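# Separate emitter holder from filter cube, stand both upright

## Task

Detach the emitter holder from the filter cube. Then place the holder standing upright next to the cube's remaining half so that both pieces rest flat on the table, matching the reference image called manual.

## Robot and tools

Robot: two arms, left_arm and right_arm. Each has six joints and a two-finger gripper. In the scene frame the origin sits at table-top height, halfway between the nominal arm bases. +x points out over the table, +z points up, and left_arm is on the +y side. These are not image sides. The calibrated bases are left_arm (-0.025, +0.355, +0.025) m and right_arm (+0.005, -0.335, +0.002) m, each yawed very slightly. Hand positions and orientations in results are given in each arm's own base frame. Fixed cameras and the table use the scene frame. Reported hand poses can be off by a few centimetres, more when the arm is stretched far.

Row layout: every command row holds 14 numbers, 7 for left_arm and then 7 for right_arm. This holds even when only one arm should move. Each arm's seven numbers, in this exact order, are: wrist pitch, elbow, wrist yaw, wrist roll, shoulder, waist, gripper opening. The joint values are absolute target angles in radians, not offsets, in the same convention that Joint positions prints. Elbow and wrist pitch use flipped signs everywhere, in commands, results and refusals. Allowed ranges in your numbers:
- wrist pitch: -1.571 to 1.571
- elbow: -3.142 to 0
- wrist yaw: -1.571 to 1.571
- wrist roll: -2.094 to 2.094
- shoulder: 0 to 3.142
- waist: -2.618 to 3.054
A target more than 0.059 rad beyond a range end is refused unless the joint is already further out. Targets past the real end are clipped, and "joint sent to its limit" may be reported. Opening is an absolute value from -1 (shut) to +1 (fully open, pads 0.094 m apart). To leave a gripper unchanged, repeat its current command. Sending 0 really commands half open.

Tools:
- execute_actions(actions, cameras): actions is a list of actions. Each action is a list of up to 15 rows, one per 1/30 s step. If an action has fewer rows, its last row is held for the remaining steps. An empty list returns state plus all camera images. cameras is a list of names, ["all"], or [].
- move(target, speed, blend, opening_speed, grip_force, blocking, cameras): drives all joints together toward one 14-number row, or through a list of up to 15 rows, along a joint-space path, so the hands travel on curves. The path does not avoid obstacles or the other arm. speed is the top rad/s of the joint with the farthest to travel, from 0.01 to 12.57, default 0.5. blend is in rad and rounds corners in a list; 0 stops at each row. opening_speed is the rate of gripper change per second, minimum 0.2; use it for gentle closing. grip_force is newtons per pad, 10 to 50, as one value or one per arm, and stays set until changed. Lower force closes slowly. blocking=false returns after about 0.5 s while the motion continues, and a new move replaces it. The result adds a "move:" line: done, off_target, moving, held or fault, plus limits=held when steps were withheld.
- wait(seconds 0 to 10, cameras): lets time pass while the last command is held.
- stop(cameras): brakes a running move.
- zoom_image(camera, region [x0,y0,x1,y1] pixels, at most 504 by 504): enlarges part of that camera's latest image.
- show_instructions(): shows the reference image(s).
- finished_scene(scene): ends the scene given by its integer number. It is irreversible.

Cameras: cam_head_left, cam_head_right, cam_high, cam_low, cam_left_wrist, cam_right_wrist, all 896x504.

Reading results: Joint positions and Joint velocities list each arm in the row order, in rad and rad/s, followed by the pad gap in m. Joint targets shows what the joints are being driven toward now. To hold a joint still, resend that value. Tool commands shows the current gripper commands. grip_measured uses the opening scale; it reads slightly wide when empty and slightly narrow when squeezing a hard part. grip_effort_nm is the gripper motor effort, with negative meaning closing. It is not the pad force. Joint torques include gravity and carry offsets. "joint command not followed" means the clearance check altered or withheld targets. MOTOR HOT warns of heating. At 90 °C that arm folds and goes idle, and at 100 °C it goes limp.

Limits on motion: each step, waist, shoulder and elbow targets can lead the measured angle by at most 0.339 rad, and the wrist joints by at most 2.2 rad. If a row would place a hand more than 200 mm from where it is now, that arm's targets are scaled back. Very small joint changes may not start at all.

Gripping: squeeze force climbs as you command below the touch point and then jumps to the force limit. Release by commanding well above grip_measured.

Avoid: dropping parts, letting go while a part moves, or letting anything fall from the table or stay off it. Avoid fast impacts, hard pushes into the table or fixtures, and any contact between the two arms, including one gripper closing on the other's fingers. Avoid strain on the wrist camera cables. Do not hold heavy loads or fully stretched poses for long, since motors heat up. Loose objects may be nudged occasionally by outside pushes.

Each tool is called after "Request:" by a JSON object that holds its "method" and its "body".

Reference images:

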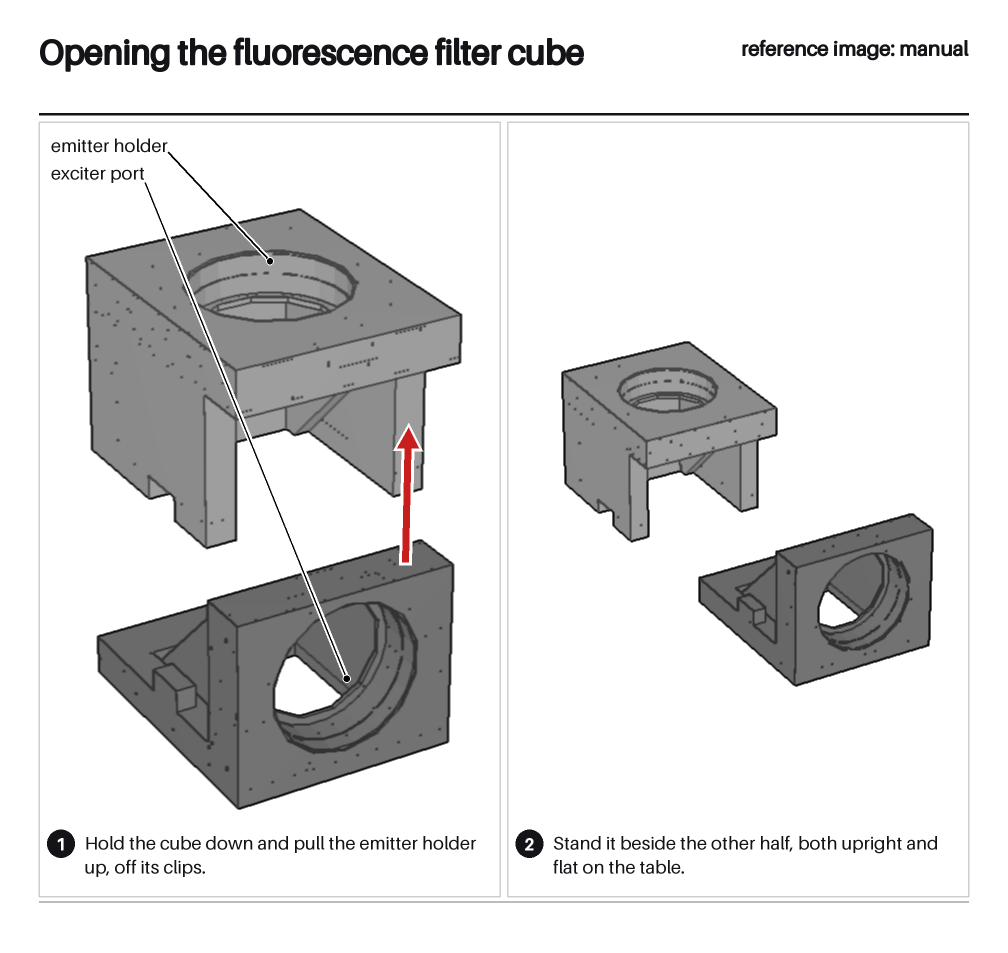

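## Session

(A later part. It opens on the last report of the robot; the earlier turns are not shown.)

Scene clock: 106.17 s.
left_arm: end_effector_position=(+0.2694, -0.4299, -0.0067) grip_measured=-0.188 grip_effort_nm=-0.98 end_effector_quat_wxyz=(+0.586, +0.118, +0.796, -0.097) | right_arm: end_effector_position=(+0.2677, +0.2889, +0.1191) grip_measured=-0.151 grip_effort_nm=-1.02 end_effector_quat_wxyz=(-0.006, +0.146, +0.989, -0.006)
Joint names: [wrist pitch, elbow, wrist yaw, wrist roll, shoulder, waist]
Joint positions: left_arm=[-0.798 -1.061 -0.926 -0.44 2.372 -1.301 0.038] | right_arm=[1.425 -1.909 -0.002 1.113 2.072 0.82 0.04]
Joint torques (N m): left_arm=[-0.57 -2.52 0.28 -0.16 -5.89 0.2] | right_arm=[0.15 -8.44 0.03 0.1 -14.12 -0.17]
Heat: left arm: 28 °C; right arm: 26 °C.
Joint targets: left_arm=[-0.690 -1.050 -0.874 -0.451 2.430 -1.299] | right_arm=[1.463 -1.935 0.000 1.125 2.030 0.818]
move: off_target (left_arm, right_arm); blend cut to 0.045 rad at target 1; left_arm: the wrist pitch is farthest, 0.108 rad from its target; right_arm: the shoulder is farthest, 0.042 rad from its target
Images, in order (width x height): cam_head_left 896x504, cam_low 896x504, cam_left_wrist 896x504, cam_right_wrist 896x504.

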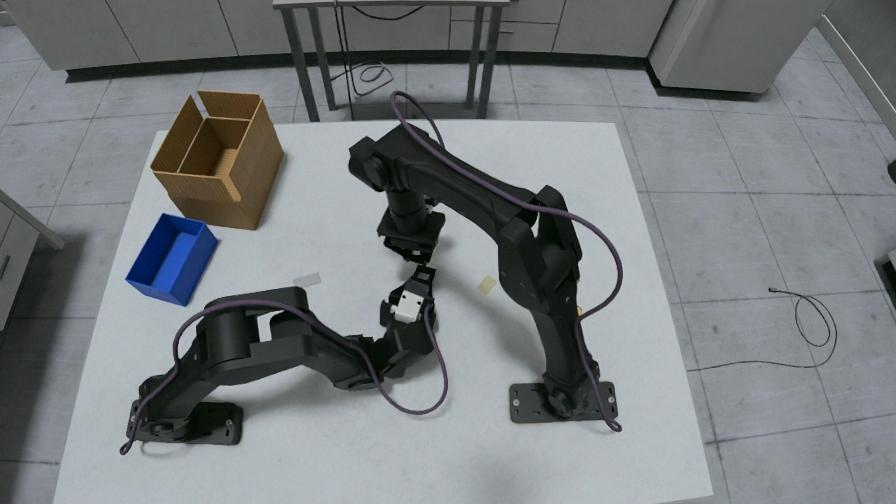

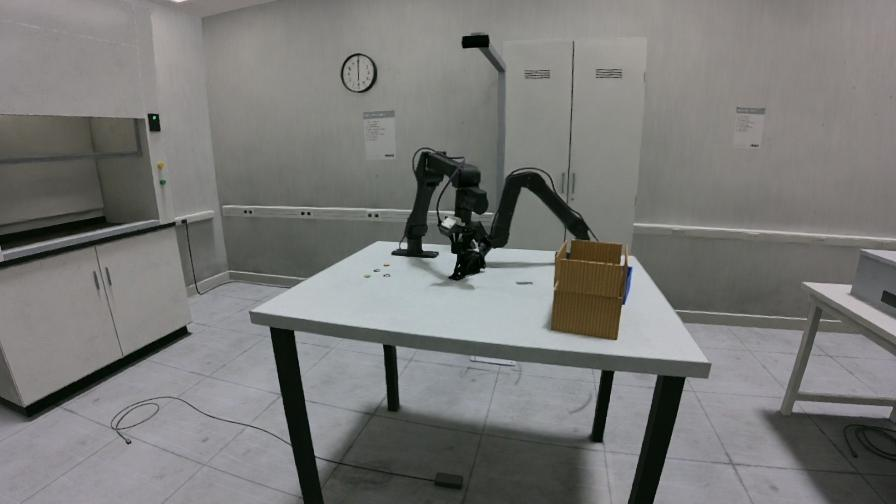

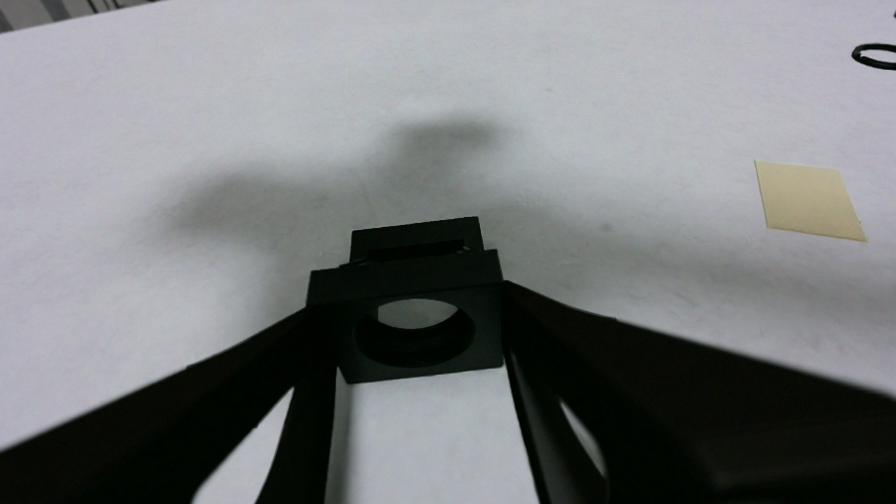

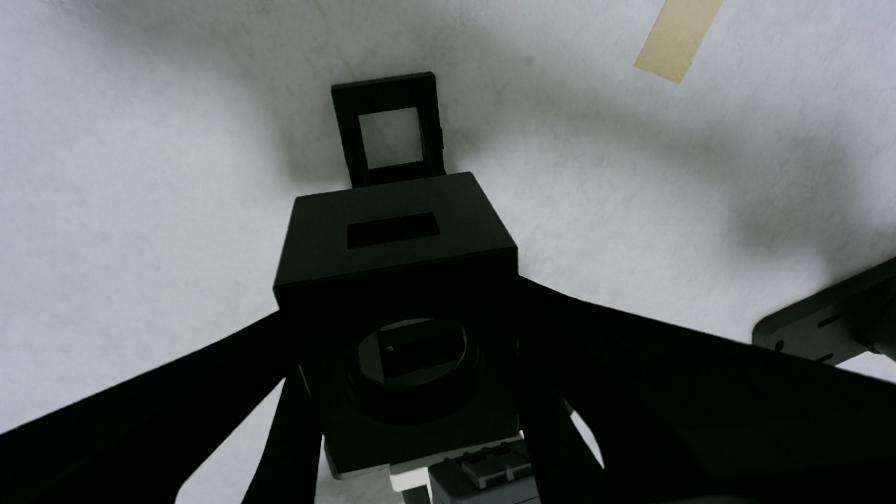

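Request:
{"method": "move", "body": {"target": [-0.722, -1.035, -0.872, -0.451, 2.330, -1.299, -0.35, 1.335, -1.821, 0.0, 1.125, 2.085, 0.518, -0.32], "speed": 0.25, "cameras": ["cam_left_wrist", "cam_right_wrist", "cam_head_left"]}}

Scene clock: 110.80 s.
left_arm: end_effector_position=(+0.2670, -0.4317, -0.0052) grip_measured=-0.188 grip_effort_nm=-0.98 end_effector_quat_wxyz=(+0.578, +0.127, +0.799, -0.102) | right_arm: end_effector_position=(+0.3468, +0.2000, +0.0989) grip_measured=-0.151 grip_effort_nm=-1.02 end_effector_quat_wxyz=(+0.000, +0.293, +0.956, +0.004)
Joint names: [wrist pitch, elbow, wrist yaw, wrist roll, shoulder, waist]
Joint positions: left_arm=[-0.778 -1.052 -0.901 -0.44 2.353 -1.301 0.038] | right_arm=[1.322 -1.829 -0.005 1.114 2.072 0.518 0.04]
Joint torques (N m): left_arm=[-1.14 -2.13 0.05 -0.14 -11.62 0.23] | right_arm=[-0.15 -5.18 0.06 0.09 -9.52 -0.08]
Heat: left arm: 27 °C; right arm: 27 °C.
Joint targets: left_arm=[-0.722 -1.035 -0.872 -0.451 2.330 -1.299] | right_arm=[1.335 -1.821 0.000 1.125 2.085 0.518]
move: off_target (left_arm); left_arm: the wrist pitch is farthest, 0.056 rad from its target
Images, in order (width x height): cam_head_left 896x504, cam_left_wrist 896x504, cam_right_wrist 896x504.

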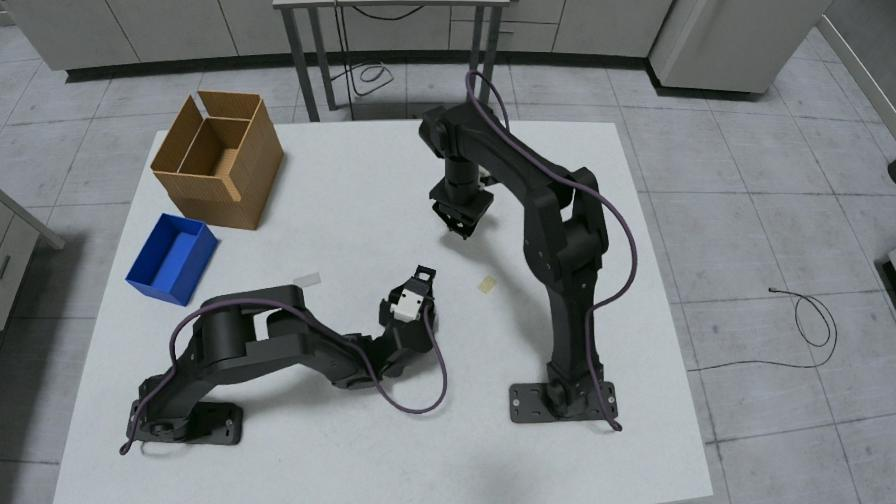

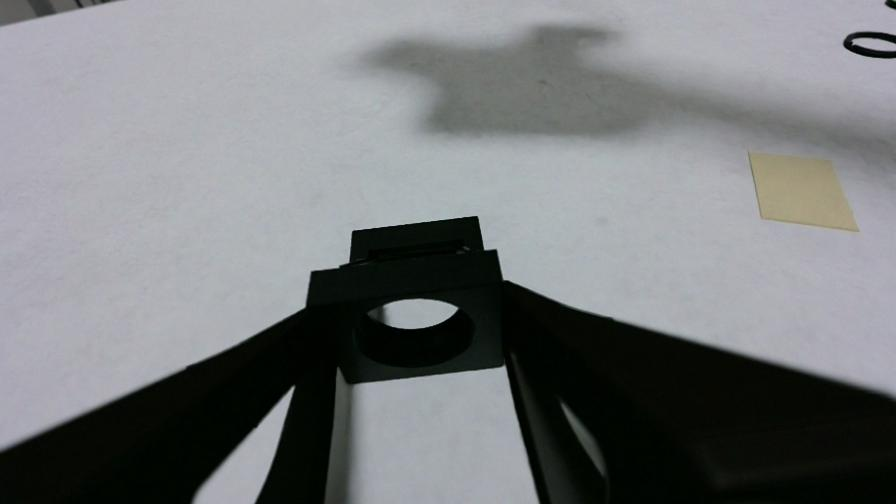

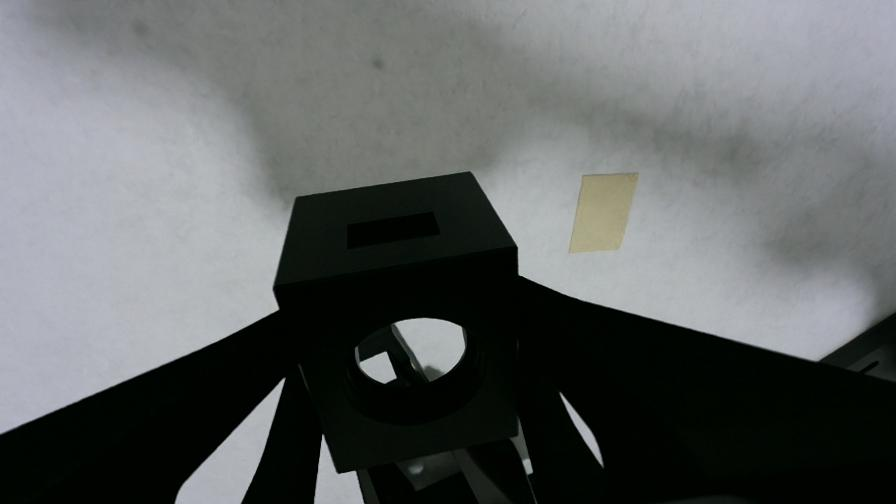

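Request:
{"method": "move", "body": {"target": [[-0.700, -1.035, -0.868, -0.455, 2.318, -1.299, -0.35, 1.200, -1.697, 0.0, 1.125, 2.098, 0.518, -0.32], [-0.690, -1.035, -0.868, -0.455, 2.318, -1.299, -0.35, 1.095, -1.612, 0.0, 1.125, 2.120, 0.518, -0.32]], "speed": 0.2, "blend": [0.05, 0], "cameras": ["cam_left_wrist", "cam_right_wrist", "cam_low"]}}

Request:
{"method": "zoom_image", "body": {"camera": "cam_low", "region": [400, 220, 520, 300]}}

Scene clock: 113.70 s.
left_arm: end_effector_position=(+0.2661, -0.4314, -0.0051) grip_measured=-0.188 grip_effort_nm=-0.98 end_effector_quat_wxyz=(+0.574, +0.132, +0.802, -0.099) | right_arm: end_effector_position=(+0.3460, +0.1996, +0.0343) grip_measured=-0.151 grip_effort_nm=-1.02 end_effector_quat_wxyz=(-0.001, +0.293, +0.956, +0.003)
Joint names: [wrist pitch, elbow, wrist yaw, wrist roll, shoulder, waist]
Joint positions: left_arm=[-0.749 -1.052 -0.894 -0.446 2.342 -1.301 0.038] | right_arm=[1.083 -1.619 -0.005 1.114 2.104 0.518 0.04]
Joint torques (N m): left_arm=[-1.07 -2.17 0.01 -0.11 -11.66 0.23] | right_arm=[-0.15 -5.07 0.05 0.11 -9.4 -0.06]
Heat: left arm: 27 °C; right arm: 26 °C.
Joint targets: left_arm=[-0.690 -1.035 -0.868 -0.455 2.318 -1.299] | right_arm=[1.095 -1.612 0.000 1.125 2.120 0.518]
move: off_target (left_arm); left_arm: the wrist pitch is farthest, 0.059 rad from its target
Images, in order (width x height): cam_low 896x504, cam_left_wrist 896x504, cam_right_wrist 896x504.

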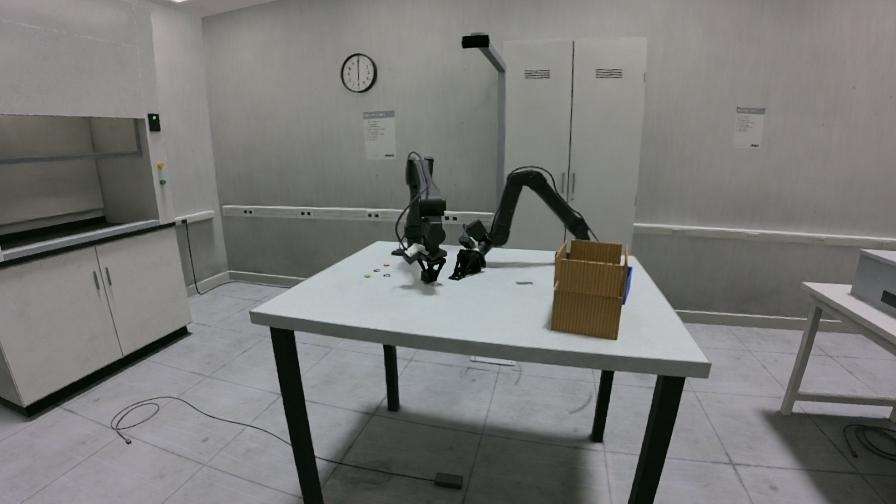

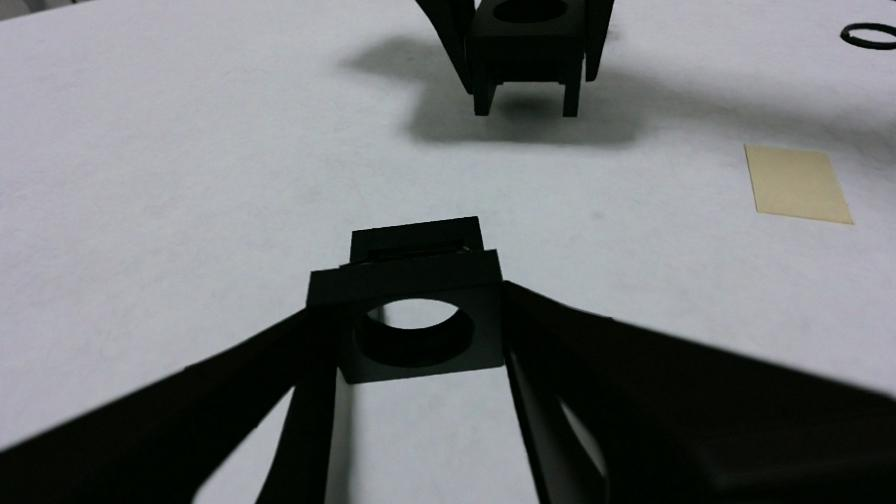

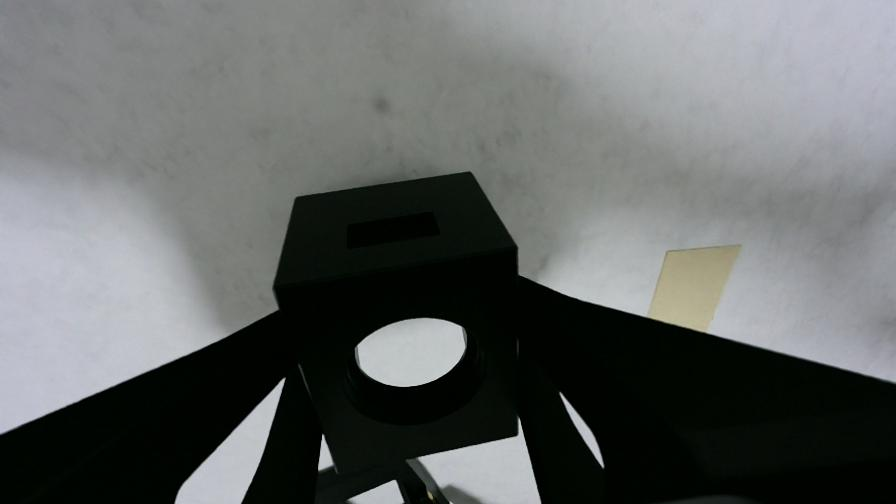

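Scaled by 4.200 from the camera's 896x504 image, which has a finer 1280x720 frame.

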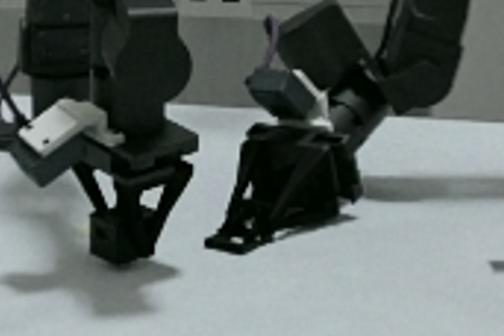

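Request:
{"method": "move", "body": {"target": [-0.670, -1.035, -0.862, -0.458, 2.306, -1.299, -0.35, 1.066, -1.591, 0.0, 1.125, 2.128, 0.518, -0.32], "speed": 0.04, "cameras": ["cam_left_wrist", "cam_right_wrist", "cam_low"]}}

Request:
{"method": "zoom_image", "body": {"camera": "cam_low", "region": [400, 220, 520, 300]}}

Request:
{"method": "zoom_image", "body": {"camera": "cam_left_wrist", "region": [400, 0, 700, 180]}}

Scene clock: 115.40 s.
left_arm: end_effector_position=(+0.2652, -0.4315, -0.0049) grip_measured=-0.188 grip_effort_nm=-0.98 end_effector_quat_wxyz=(+0.569, +0.136, +0.805, -0.098) | right_arm: end_effector_position=(+0.3464, +0.1998, +0.0274) grip_measured=-0.151 grip_effort_nm=-1.02 end_effector_quat_wxyz=(+0.000, +0.293, +0.956, +0.004)
Joint names: [wrist pitch, elbow, wrist yaw, wrist roll, shoulder, waist]
Joint positions: left_arm=[-0.724 -1.052 -0.886 -0.451 2.332 -1.301 0.038] | right_arm=[1.054 -1.599 -0.005 1.114 2.11 0.518 0.04]
Joint torques (N m): left_arm=[-1.13 -2.21 -0.04 -0.09 -11.78 0.2] | right_arm=[-0.16 -4.9 0.06 0.1 -9.21 -0.09]
Heat: left arm: 27 °C; right arm: 26 °C.
Joint targets: left_arm=[-0.670 -1.035 -0.862 -0.458 2.306 -1.299] | right_arm=[1.066 -1.591 0.000 1.125 2.128 0.518]
move: off_target (left_arm); left_arm: the wrist pitch is farthest, 0.054 rad from its target
Images, in order (width x height): cam_low 896x504, cam_left_wrist 896x504, cam_right_wrist 896x504.

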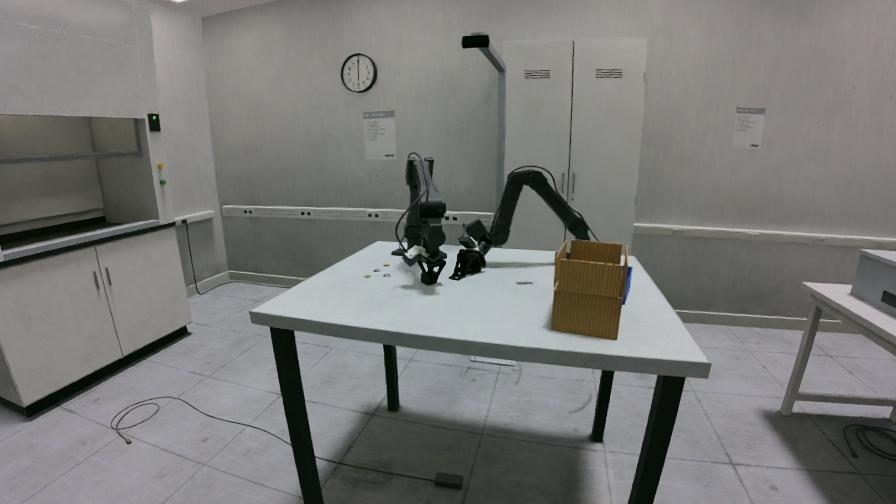

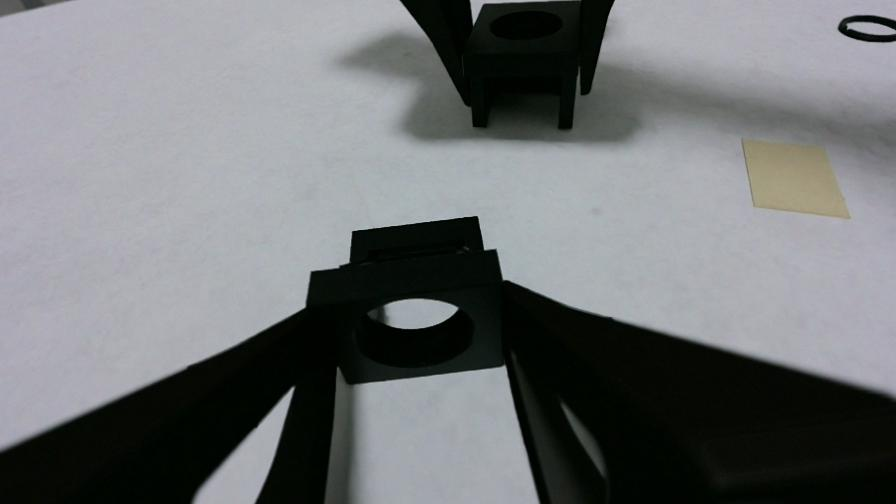

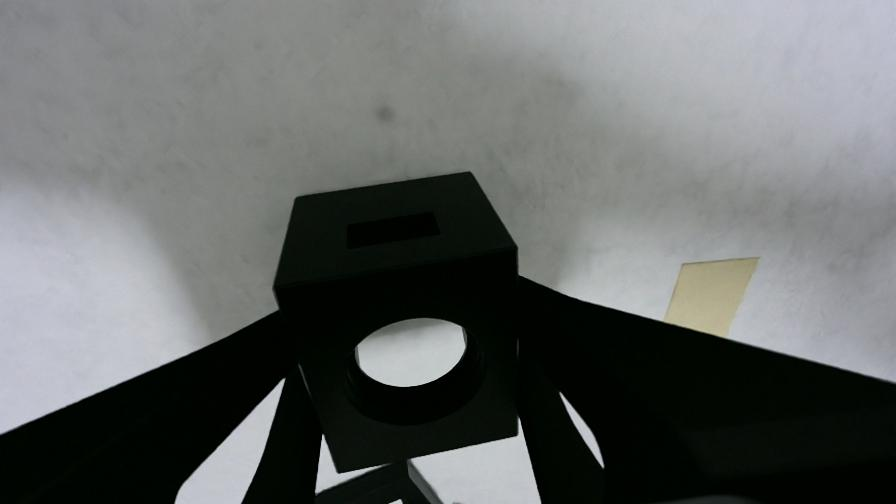

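Scaled by 4.200 from the camera's 896x504 image, which has a finer 1280x720 frame.

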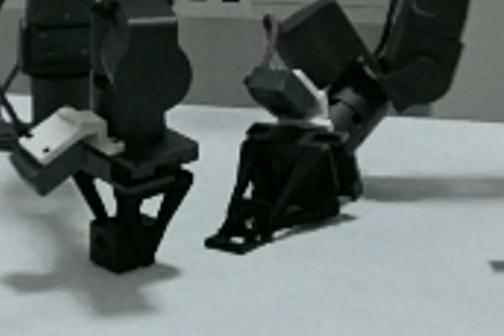

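Scaled by 1.680 from the camera's 896x504 image, which has a finer 1280x720 frame.

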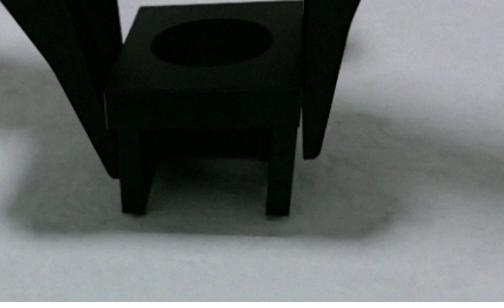

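Request:
{"method": "move", "body": {"target": [-0.700, -1.062, -0.872, -0.455, 2.345, -1.299, -0.35, 1.046, -1.576, 0.0, 1.125, 2.134, 0.518, -0.32], "speed": 0.04, "cameras": ["cam_left_wrist"]}}

Request:
{"method": "zoom_image", "body": {"camera": "cam_left_wrist", "region": [400, 0, 700, 180]}}

Scene clock: 117.67 s.
left_arm: end_effector_position=(+0.2652, -0.4315, -0.0049) grip_measured=-0.188 grip_effort_nm=-0.98 end_effector_quat_wxyz=(+0.569, +0.136, +0.805, -0.098) | right_arm: end_effector_position=(+0.3466, +0.1999, +0.0255) grip_measured=-0.151 grip_effort_nm=-1.02 end_effector_quat_wxyz=(+0.001, +0.293, +0.956, +0.005)
Joint names: [wrist pitch, elbow, wrist yaw, wrist roll, shoulder, waist]
Joint positions: left_arm=[-0.724 -1.052 -0.886 -0.451 2.332 -1.301 0.038] | right_arm=[1.044 -1.592 -0.005 1.114 2.11 0.518 0.04]
Joint torques (N m): left_arm=[-1.42 -4.27 -0.12 -0.06 -8.96 0.18] | right_arm=[-0.28 -4.29 0.06 0.11 -8.72 -0.08]
Heat: left arm: 27 °C; right arm: 26 °C.
Joint targets: left_arm=[-0.700 -1.062 -0.872 -0.455 2.345 -1.299] | right_arm=[1.046 -1.576 0.000 1.125 2.134 0.518]
move: done
Images, in order (width x height): cam_left_wrist 896x504.

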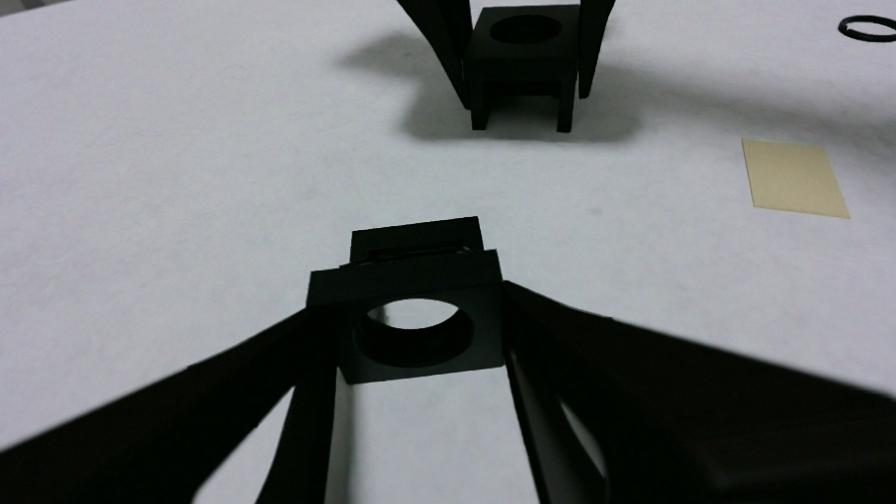

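Scaled by 1.680 from the camera's 896x504 image, which has a finer 1280x720 frame.

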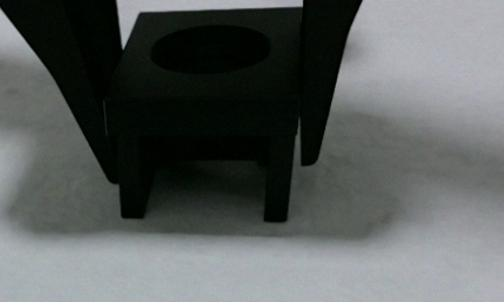

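Request:
{"method": "move", "body": {"target": [-0.700, -1.062, -0.872, -0.455, 2.345, -1.299, -0.35, 1.034, -1.566, 0.0, 1.125, 2.139, 0.518, -0.32], "speed": 0.04}}

Scene clock: 118.67 s.
left_arm: end_effector_position=(+0.2652, -0.4315, -0.0049) grip_measured=-0.188 grip_effort_nm=-0.98 end_effector_quat_wxyz=(+0.569, +0.136, +0.805, -0.098) | right_arm: end_effector_position=(+0.3465, +0.1998, +0.0250) grip_measured=-0.151 grip_effort_nm=-1.02 end_effector_quat_wxyz=(+0.001, +0.293, +0.956, +0.005)
Joint names: [wrist pitch, elbow, wrist yaw, wrist roll, shoulder, waist]
Joint positions: left_arm=[-0.724 -1.052 -0.886 -0.451 2.332 -1.301 0.038] | right_arm=[1.042 -1.589 -0.005 1.114 2.11 0.518 0.04]
Joint torques (N m): left_arm=[-1.42 -4.23 -0.12 -0.08 -8.94 0.25] | right_arm=[-0.38 -3.51 0.05 0.11 -8.28 -0.1]
Heat: left arm: 27 °C; right arm: 26 °C.
Joint targets: left_arm=[-0.700 -1.062 -0.872 -0.455 2.345 -1.299] | right_arm=[1.034 -1.566 0.000 1.125 2.139 0.518]
move: done

Request:
{"method": "move", "body": {"target": [-0.700, -1.062, -0.872, -0.455, 2.345, -1.299, 0.4, 1.034, -1.566, 0.0, 1.125, 2.139, 0.518, 0.4], "speed": 0.04, "opening_speed": 0.4, "cameras": ["cam_left_wrist", "cam_right_wrist", "cam_low"]}}

Request:
{"method": "zoom_image", "body": {"camera": "cam_left_wrist", "region": [300, 0, 700, 400]}}

Scene clock: 121.43 s.
left_arm: end_effector_position=(+0.2639, -0.4324, -0.0073) grip_measured=+0.398 grip_effort_nm=0.13 end_effector_quat_wxyz=(+0.564, +0.142, +0.807, -0.098) | right_arm: end_effector_position=(+0.3401, +0.1945, +0.0198) grip_measured=+0.397 grip_effort_nm=0.17 end_effector_quat_wxyz=(-0.007, +0.294, +0.956, -0.010)
Joint names: [wrist pitch, elbow, wrist yaw, wrist roll, shoulder, waist]
Joint positions: left_arm=[-0.714 -1.052 -0.873 -0.451 2.332 -1.301 0.066] | right_arm=[1.057 -1.578 0.003 1.115 2.116 0.518 0.066]
Joint torques (N m): left_arm=[-1.54 -4.26 -0.23 -0.07 -8.98 0.2] | right_arm=[-0.47 -4.57 -0.05 0.07 -8.76 -0.09]
Heat: left arm: 27 °C; right arm: 26 °C.
Joint targets: left_arm=[-0.700 -1.062 -0.872 -0.455 2.345 -1.299] | right_arm=[1.034 -1.566 0.000 1.125 2.139 0.518]
move: done
Images, in order (width x height): cam_low 896x504, cam_left_wrist 896x504, cam_right_wrist 896x504.

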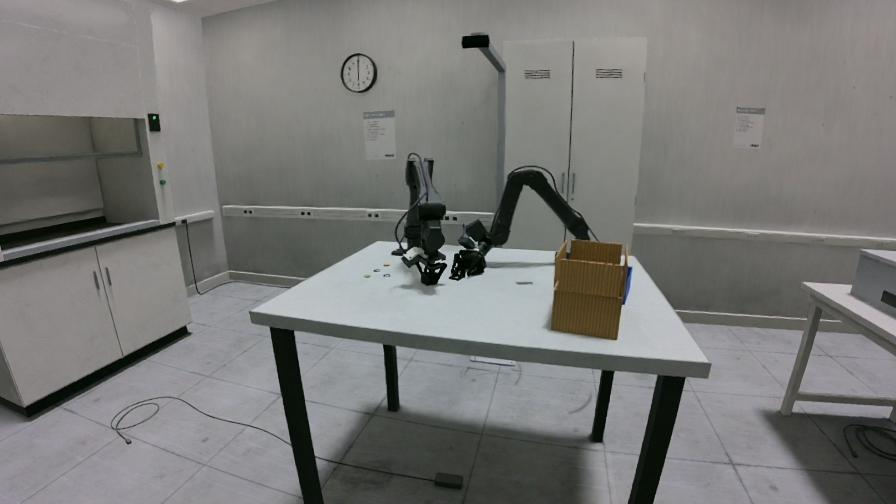

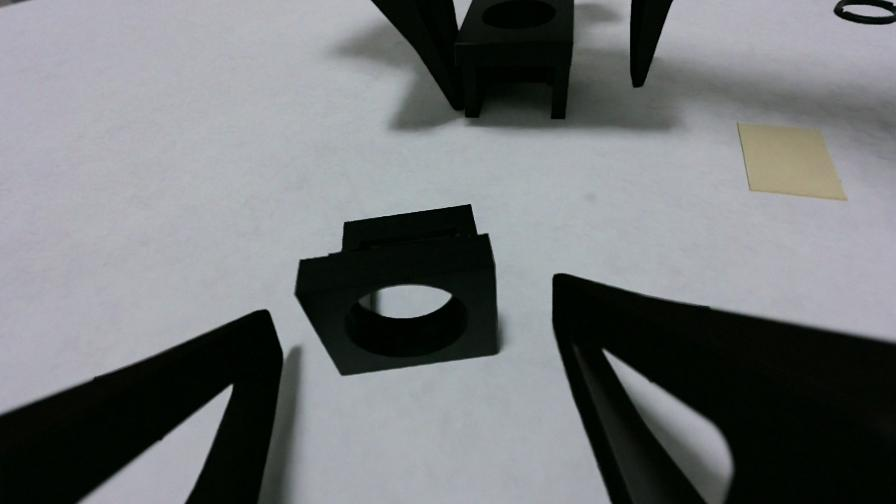

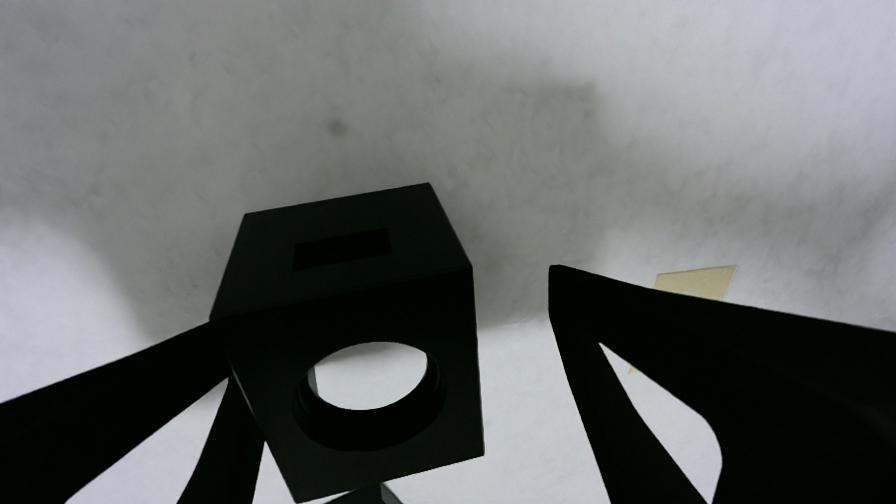

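Scaled by 1.260 from the camera's 896x504 image, which has a finer 1280x720 frame.

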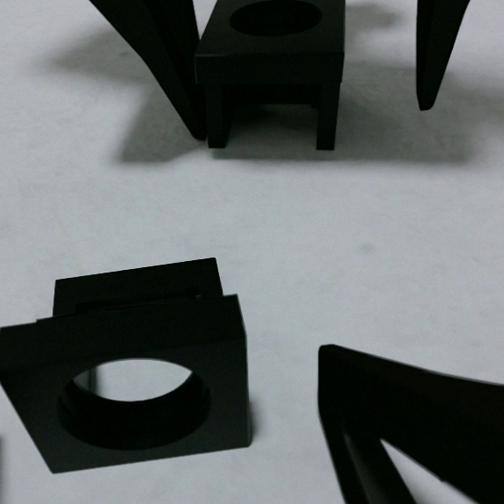

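Request:
{"method": "move", "body": {"target": [[-0.710, -1.062, -0.872, -0.455, 2.345, -1.299, 0.9, 1.044, -1.570, 0.0, 1.120, 2.130, 0.518, 1.0], [-0.655, -0.943, -0.963, -0.550, 2.215, -1.386, 0.9, 1.205, -1.730, 0.0, 1.120, 2.090, 0.518, 1.0], [-0.597, -0.777, -0.9425, -0.526, 1.9966, -1.367, 0.9, 1.355, -1.870, 0.0, 1.120, 2.080, 0.518, 1.0]], "speed": [0.1, 0.2, 0.4], "blend": [0, 0.04, 0], "opening_speed": 0.6, "cameras": ["all"]}}

Request:
{"method": "zoom_image", "body": {"camera": "cam_left_wrist", "region": [350, 0, 750, 400]}}

Request:
{"method": "zoom_image", "body": {"camera": "cam_low", "region": [400, 220, 520, 300]}}

Request:
{"method": "zoom_image", "body": {"camera": "cam_head_left", "region": [380, 190, 500, 310]}}

Scene clock: 125.67 s.
left_arm: end_effector_position=(+0.2249, -0.3787, +0.0394) grip_measured=+0.898 grip_effort_nm=0.14 end_effector_quat_wxyz=(+0.564, +0.138, +0.809, -0.095) | right_arm: end_effector_position=(+0.3515, +0.2005, +0.0886) grip_measured=+0.997 grip_effort_nm=0.15 end_effector_quat_wxyz=(-0.005, +0.296, +0.955, -0.004)
Joint names: [wrist pitch, elbow, wrist yaw, wrist roll, shoulder, waist]
Joint positions: left_arm=[-0.612 -0.787 -0.942 -0.528 2.028 -1.375 0.089] | right_arm=[1.32 -1.848 -0.002 1.116 2.111 0.515 0.094]
Joint torques (N m): left_arm=[-1.45 -2.8 -0.3 0 -10.24 0.66] | right_arm=[0.09 -8.14 0.01 0.02 -13.48 0.2]
Heat: left arm: 27 °C; right arm: 26 °C.
Joint targets: left_arm=[-0.597 -0.777 -0.943 -0.526 1.997 -1.367] | right_arm=[1.355 -1.870 0.000 1.120 2.080 0.518]
move: done

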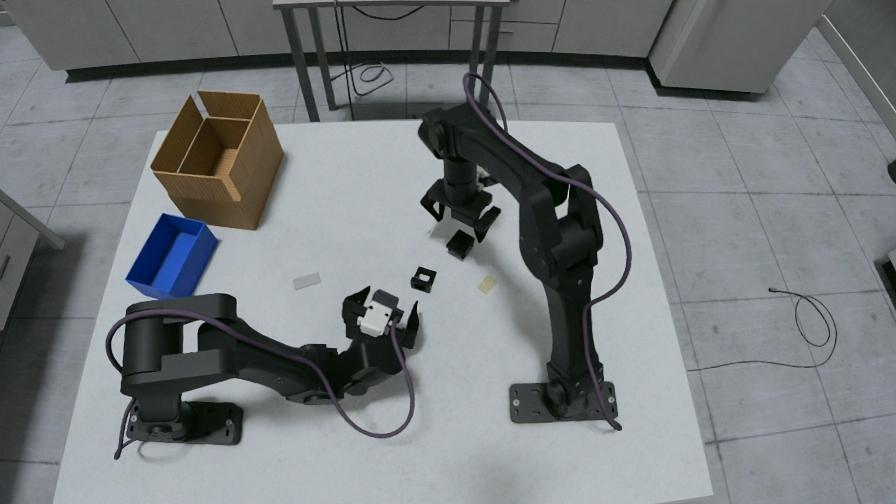

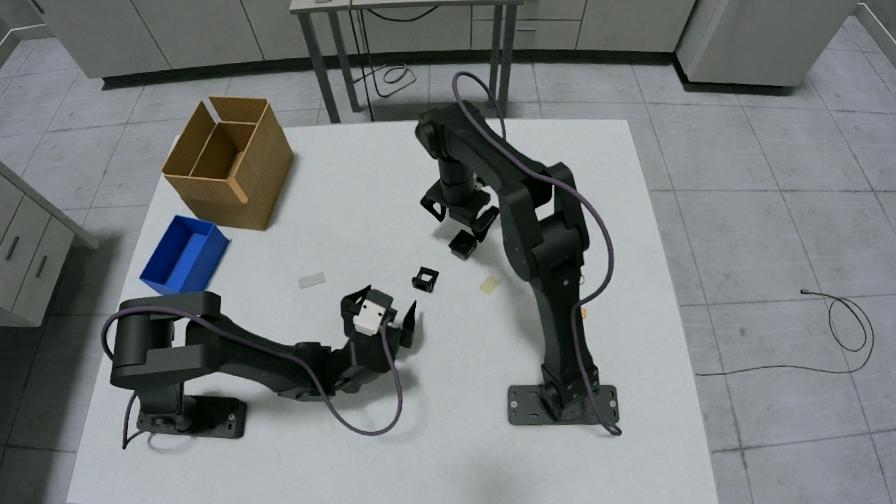

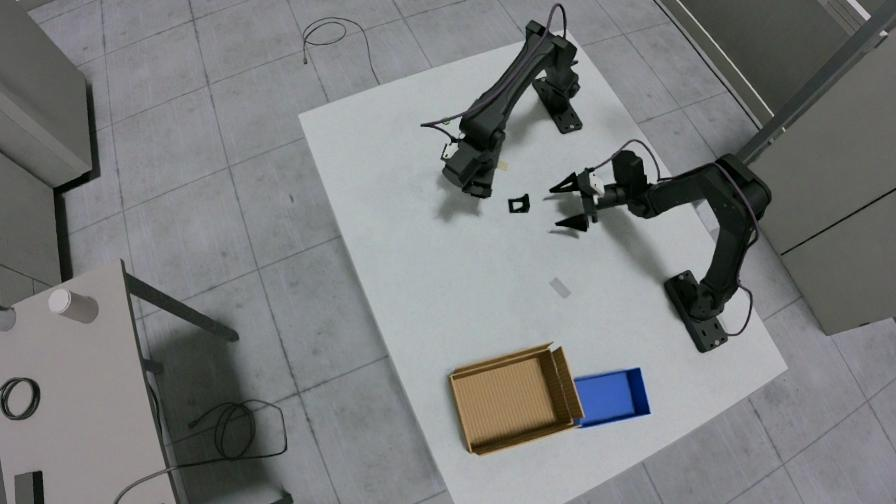

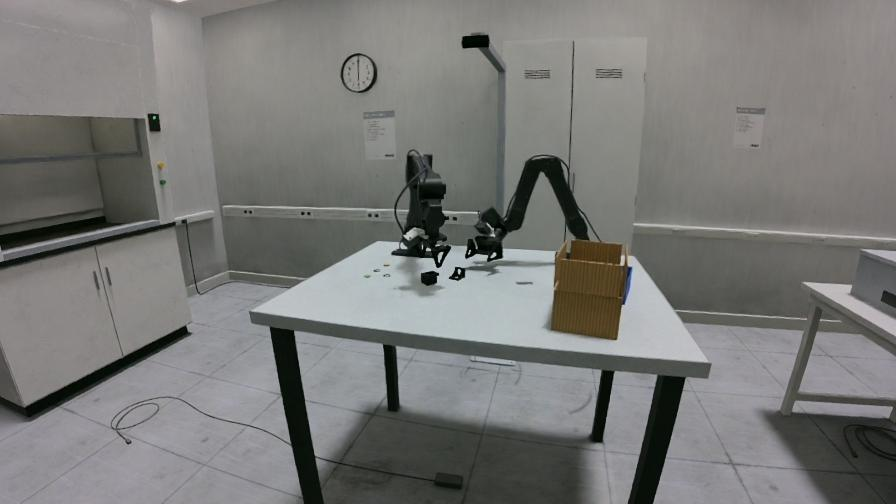

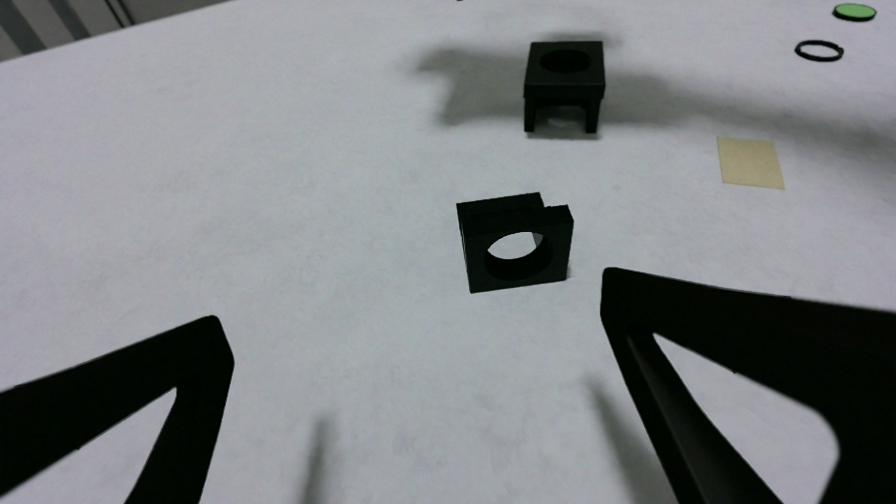

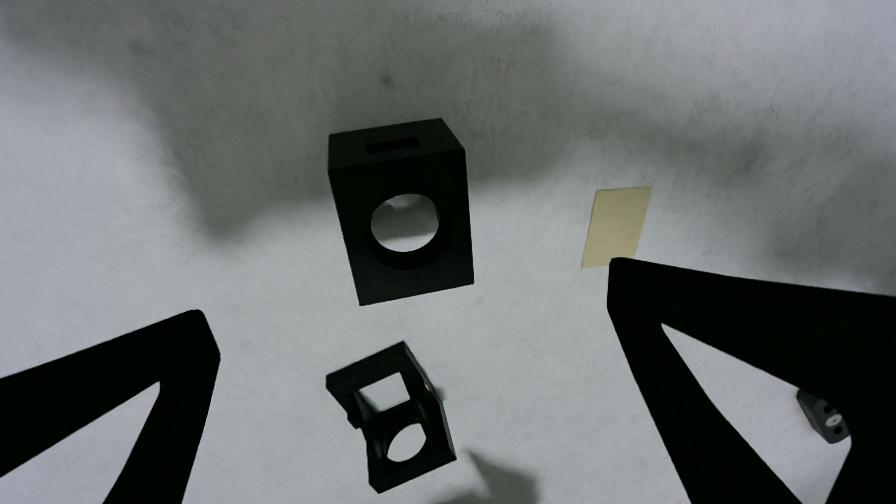

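Scaled by 1.260 from the camera's 896x504 image, which has a finer 1280x720 frame.

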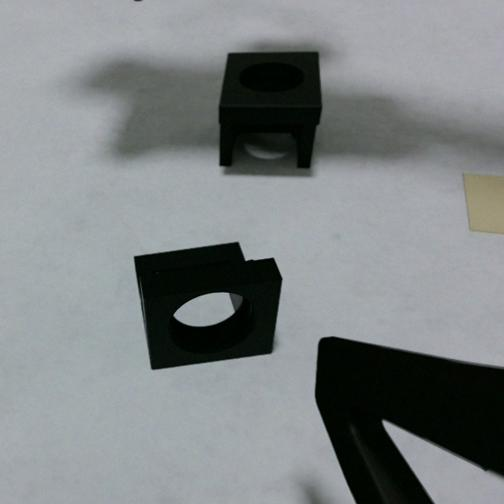

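Scaled by 4.200 from the camera's 896x504 image, which has a finer 1280x720 frame.

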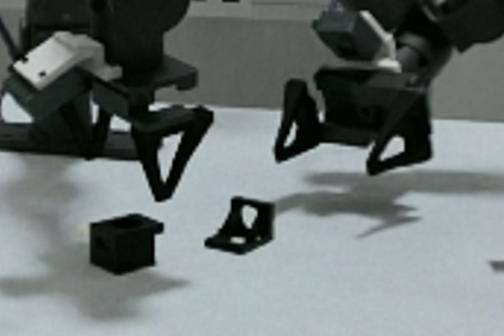

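Scaled by 4.200 from the camera's 896x504 image, which has a finer 1280x720 frame.

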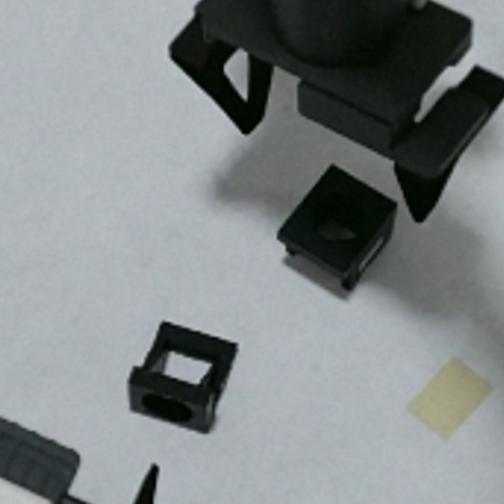

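Request:
{"method": "finished_scene", "body": {"scene": 1}}

The scene is finished: the task was done.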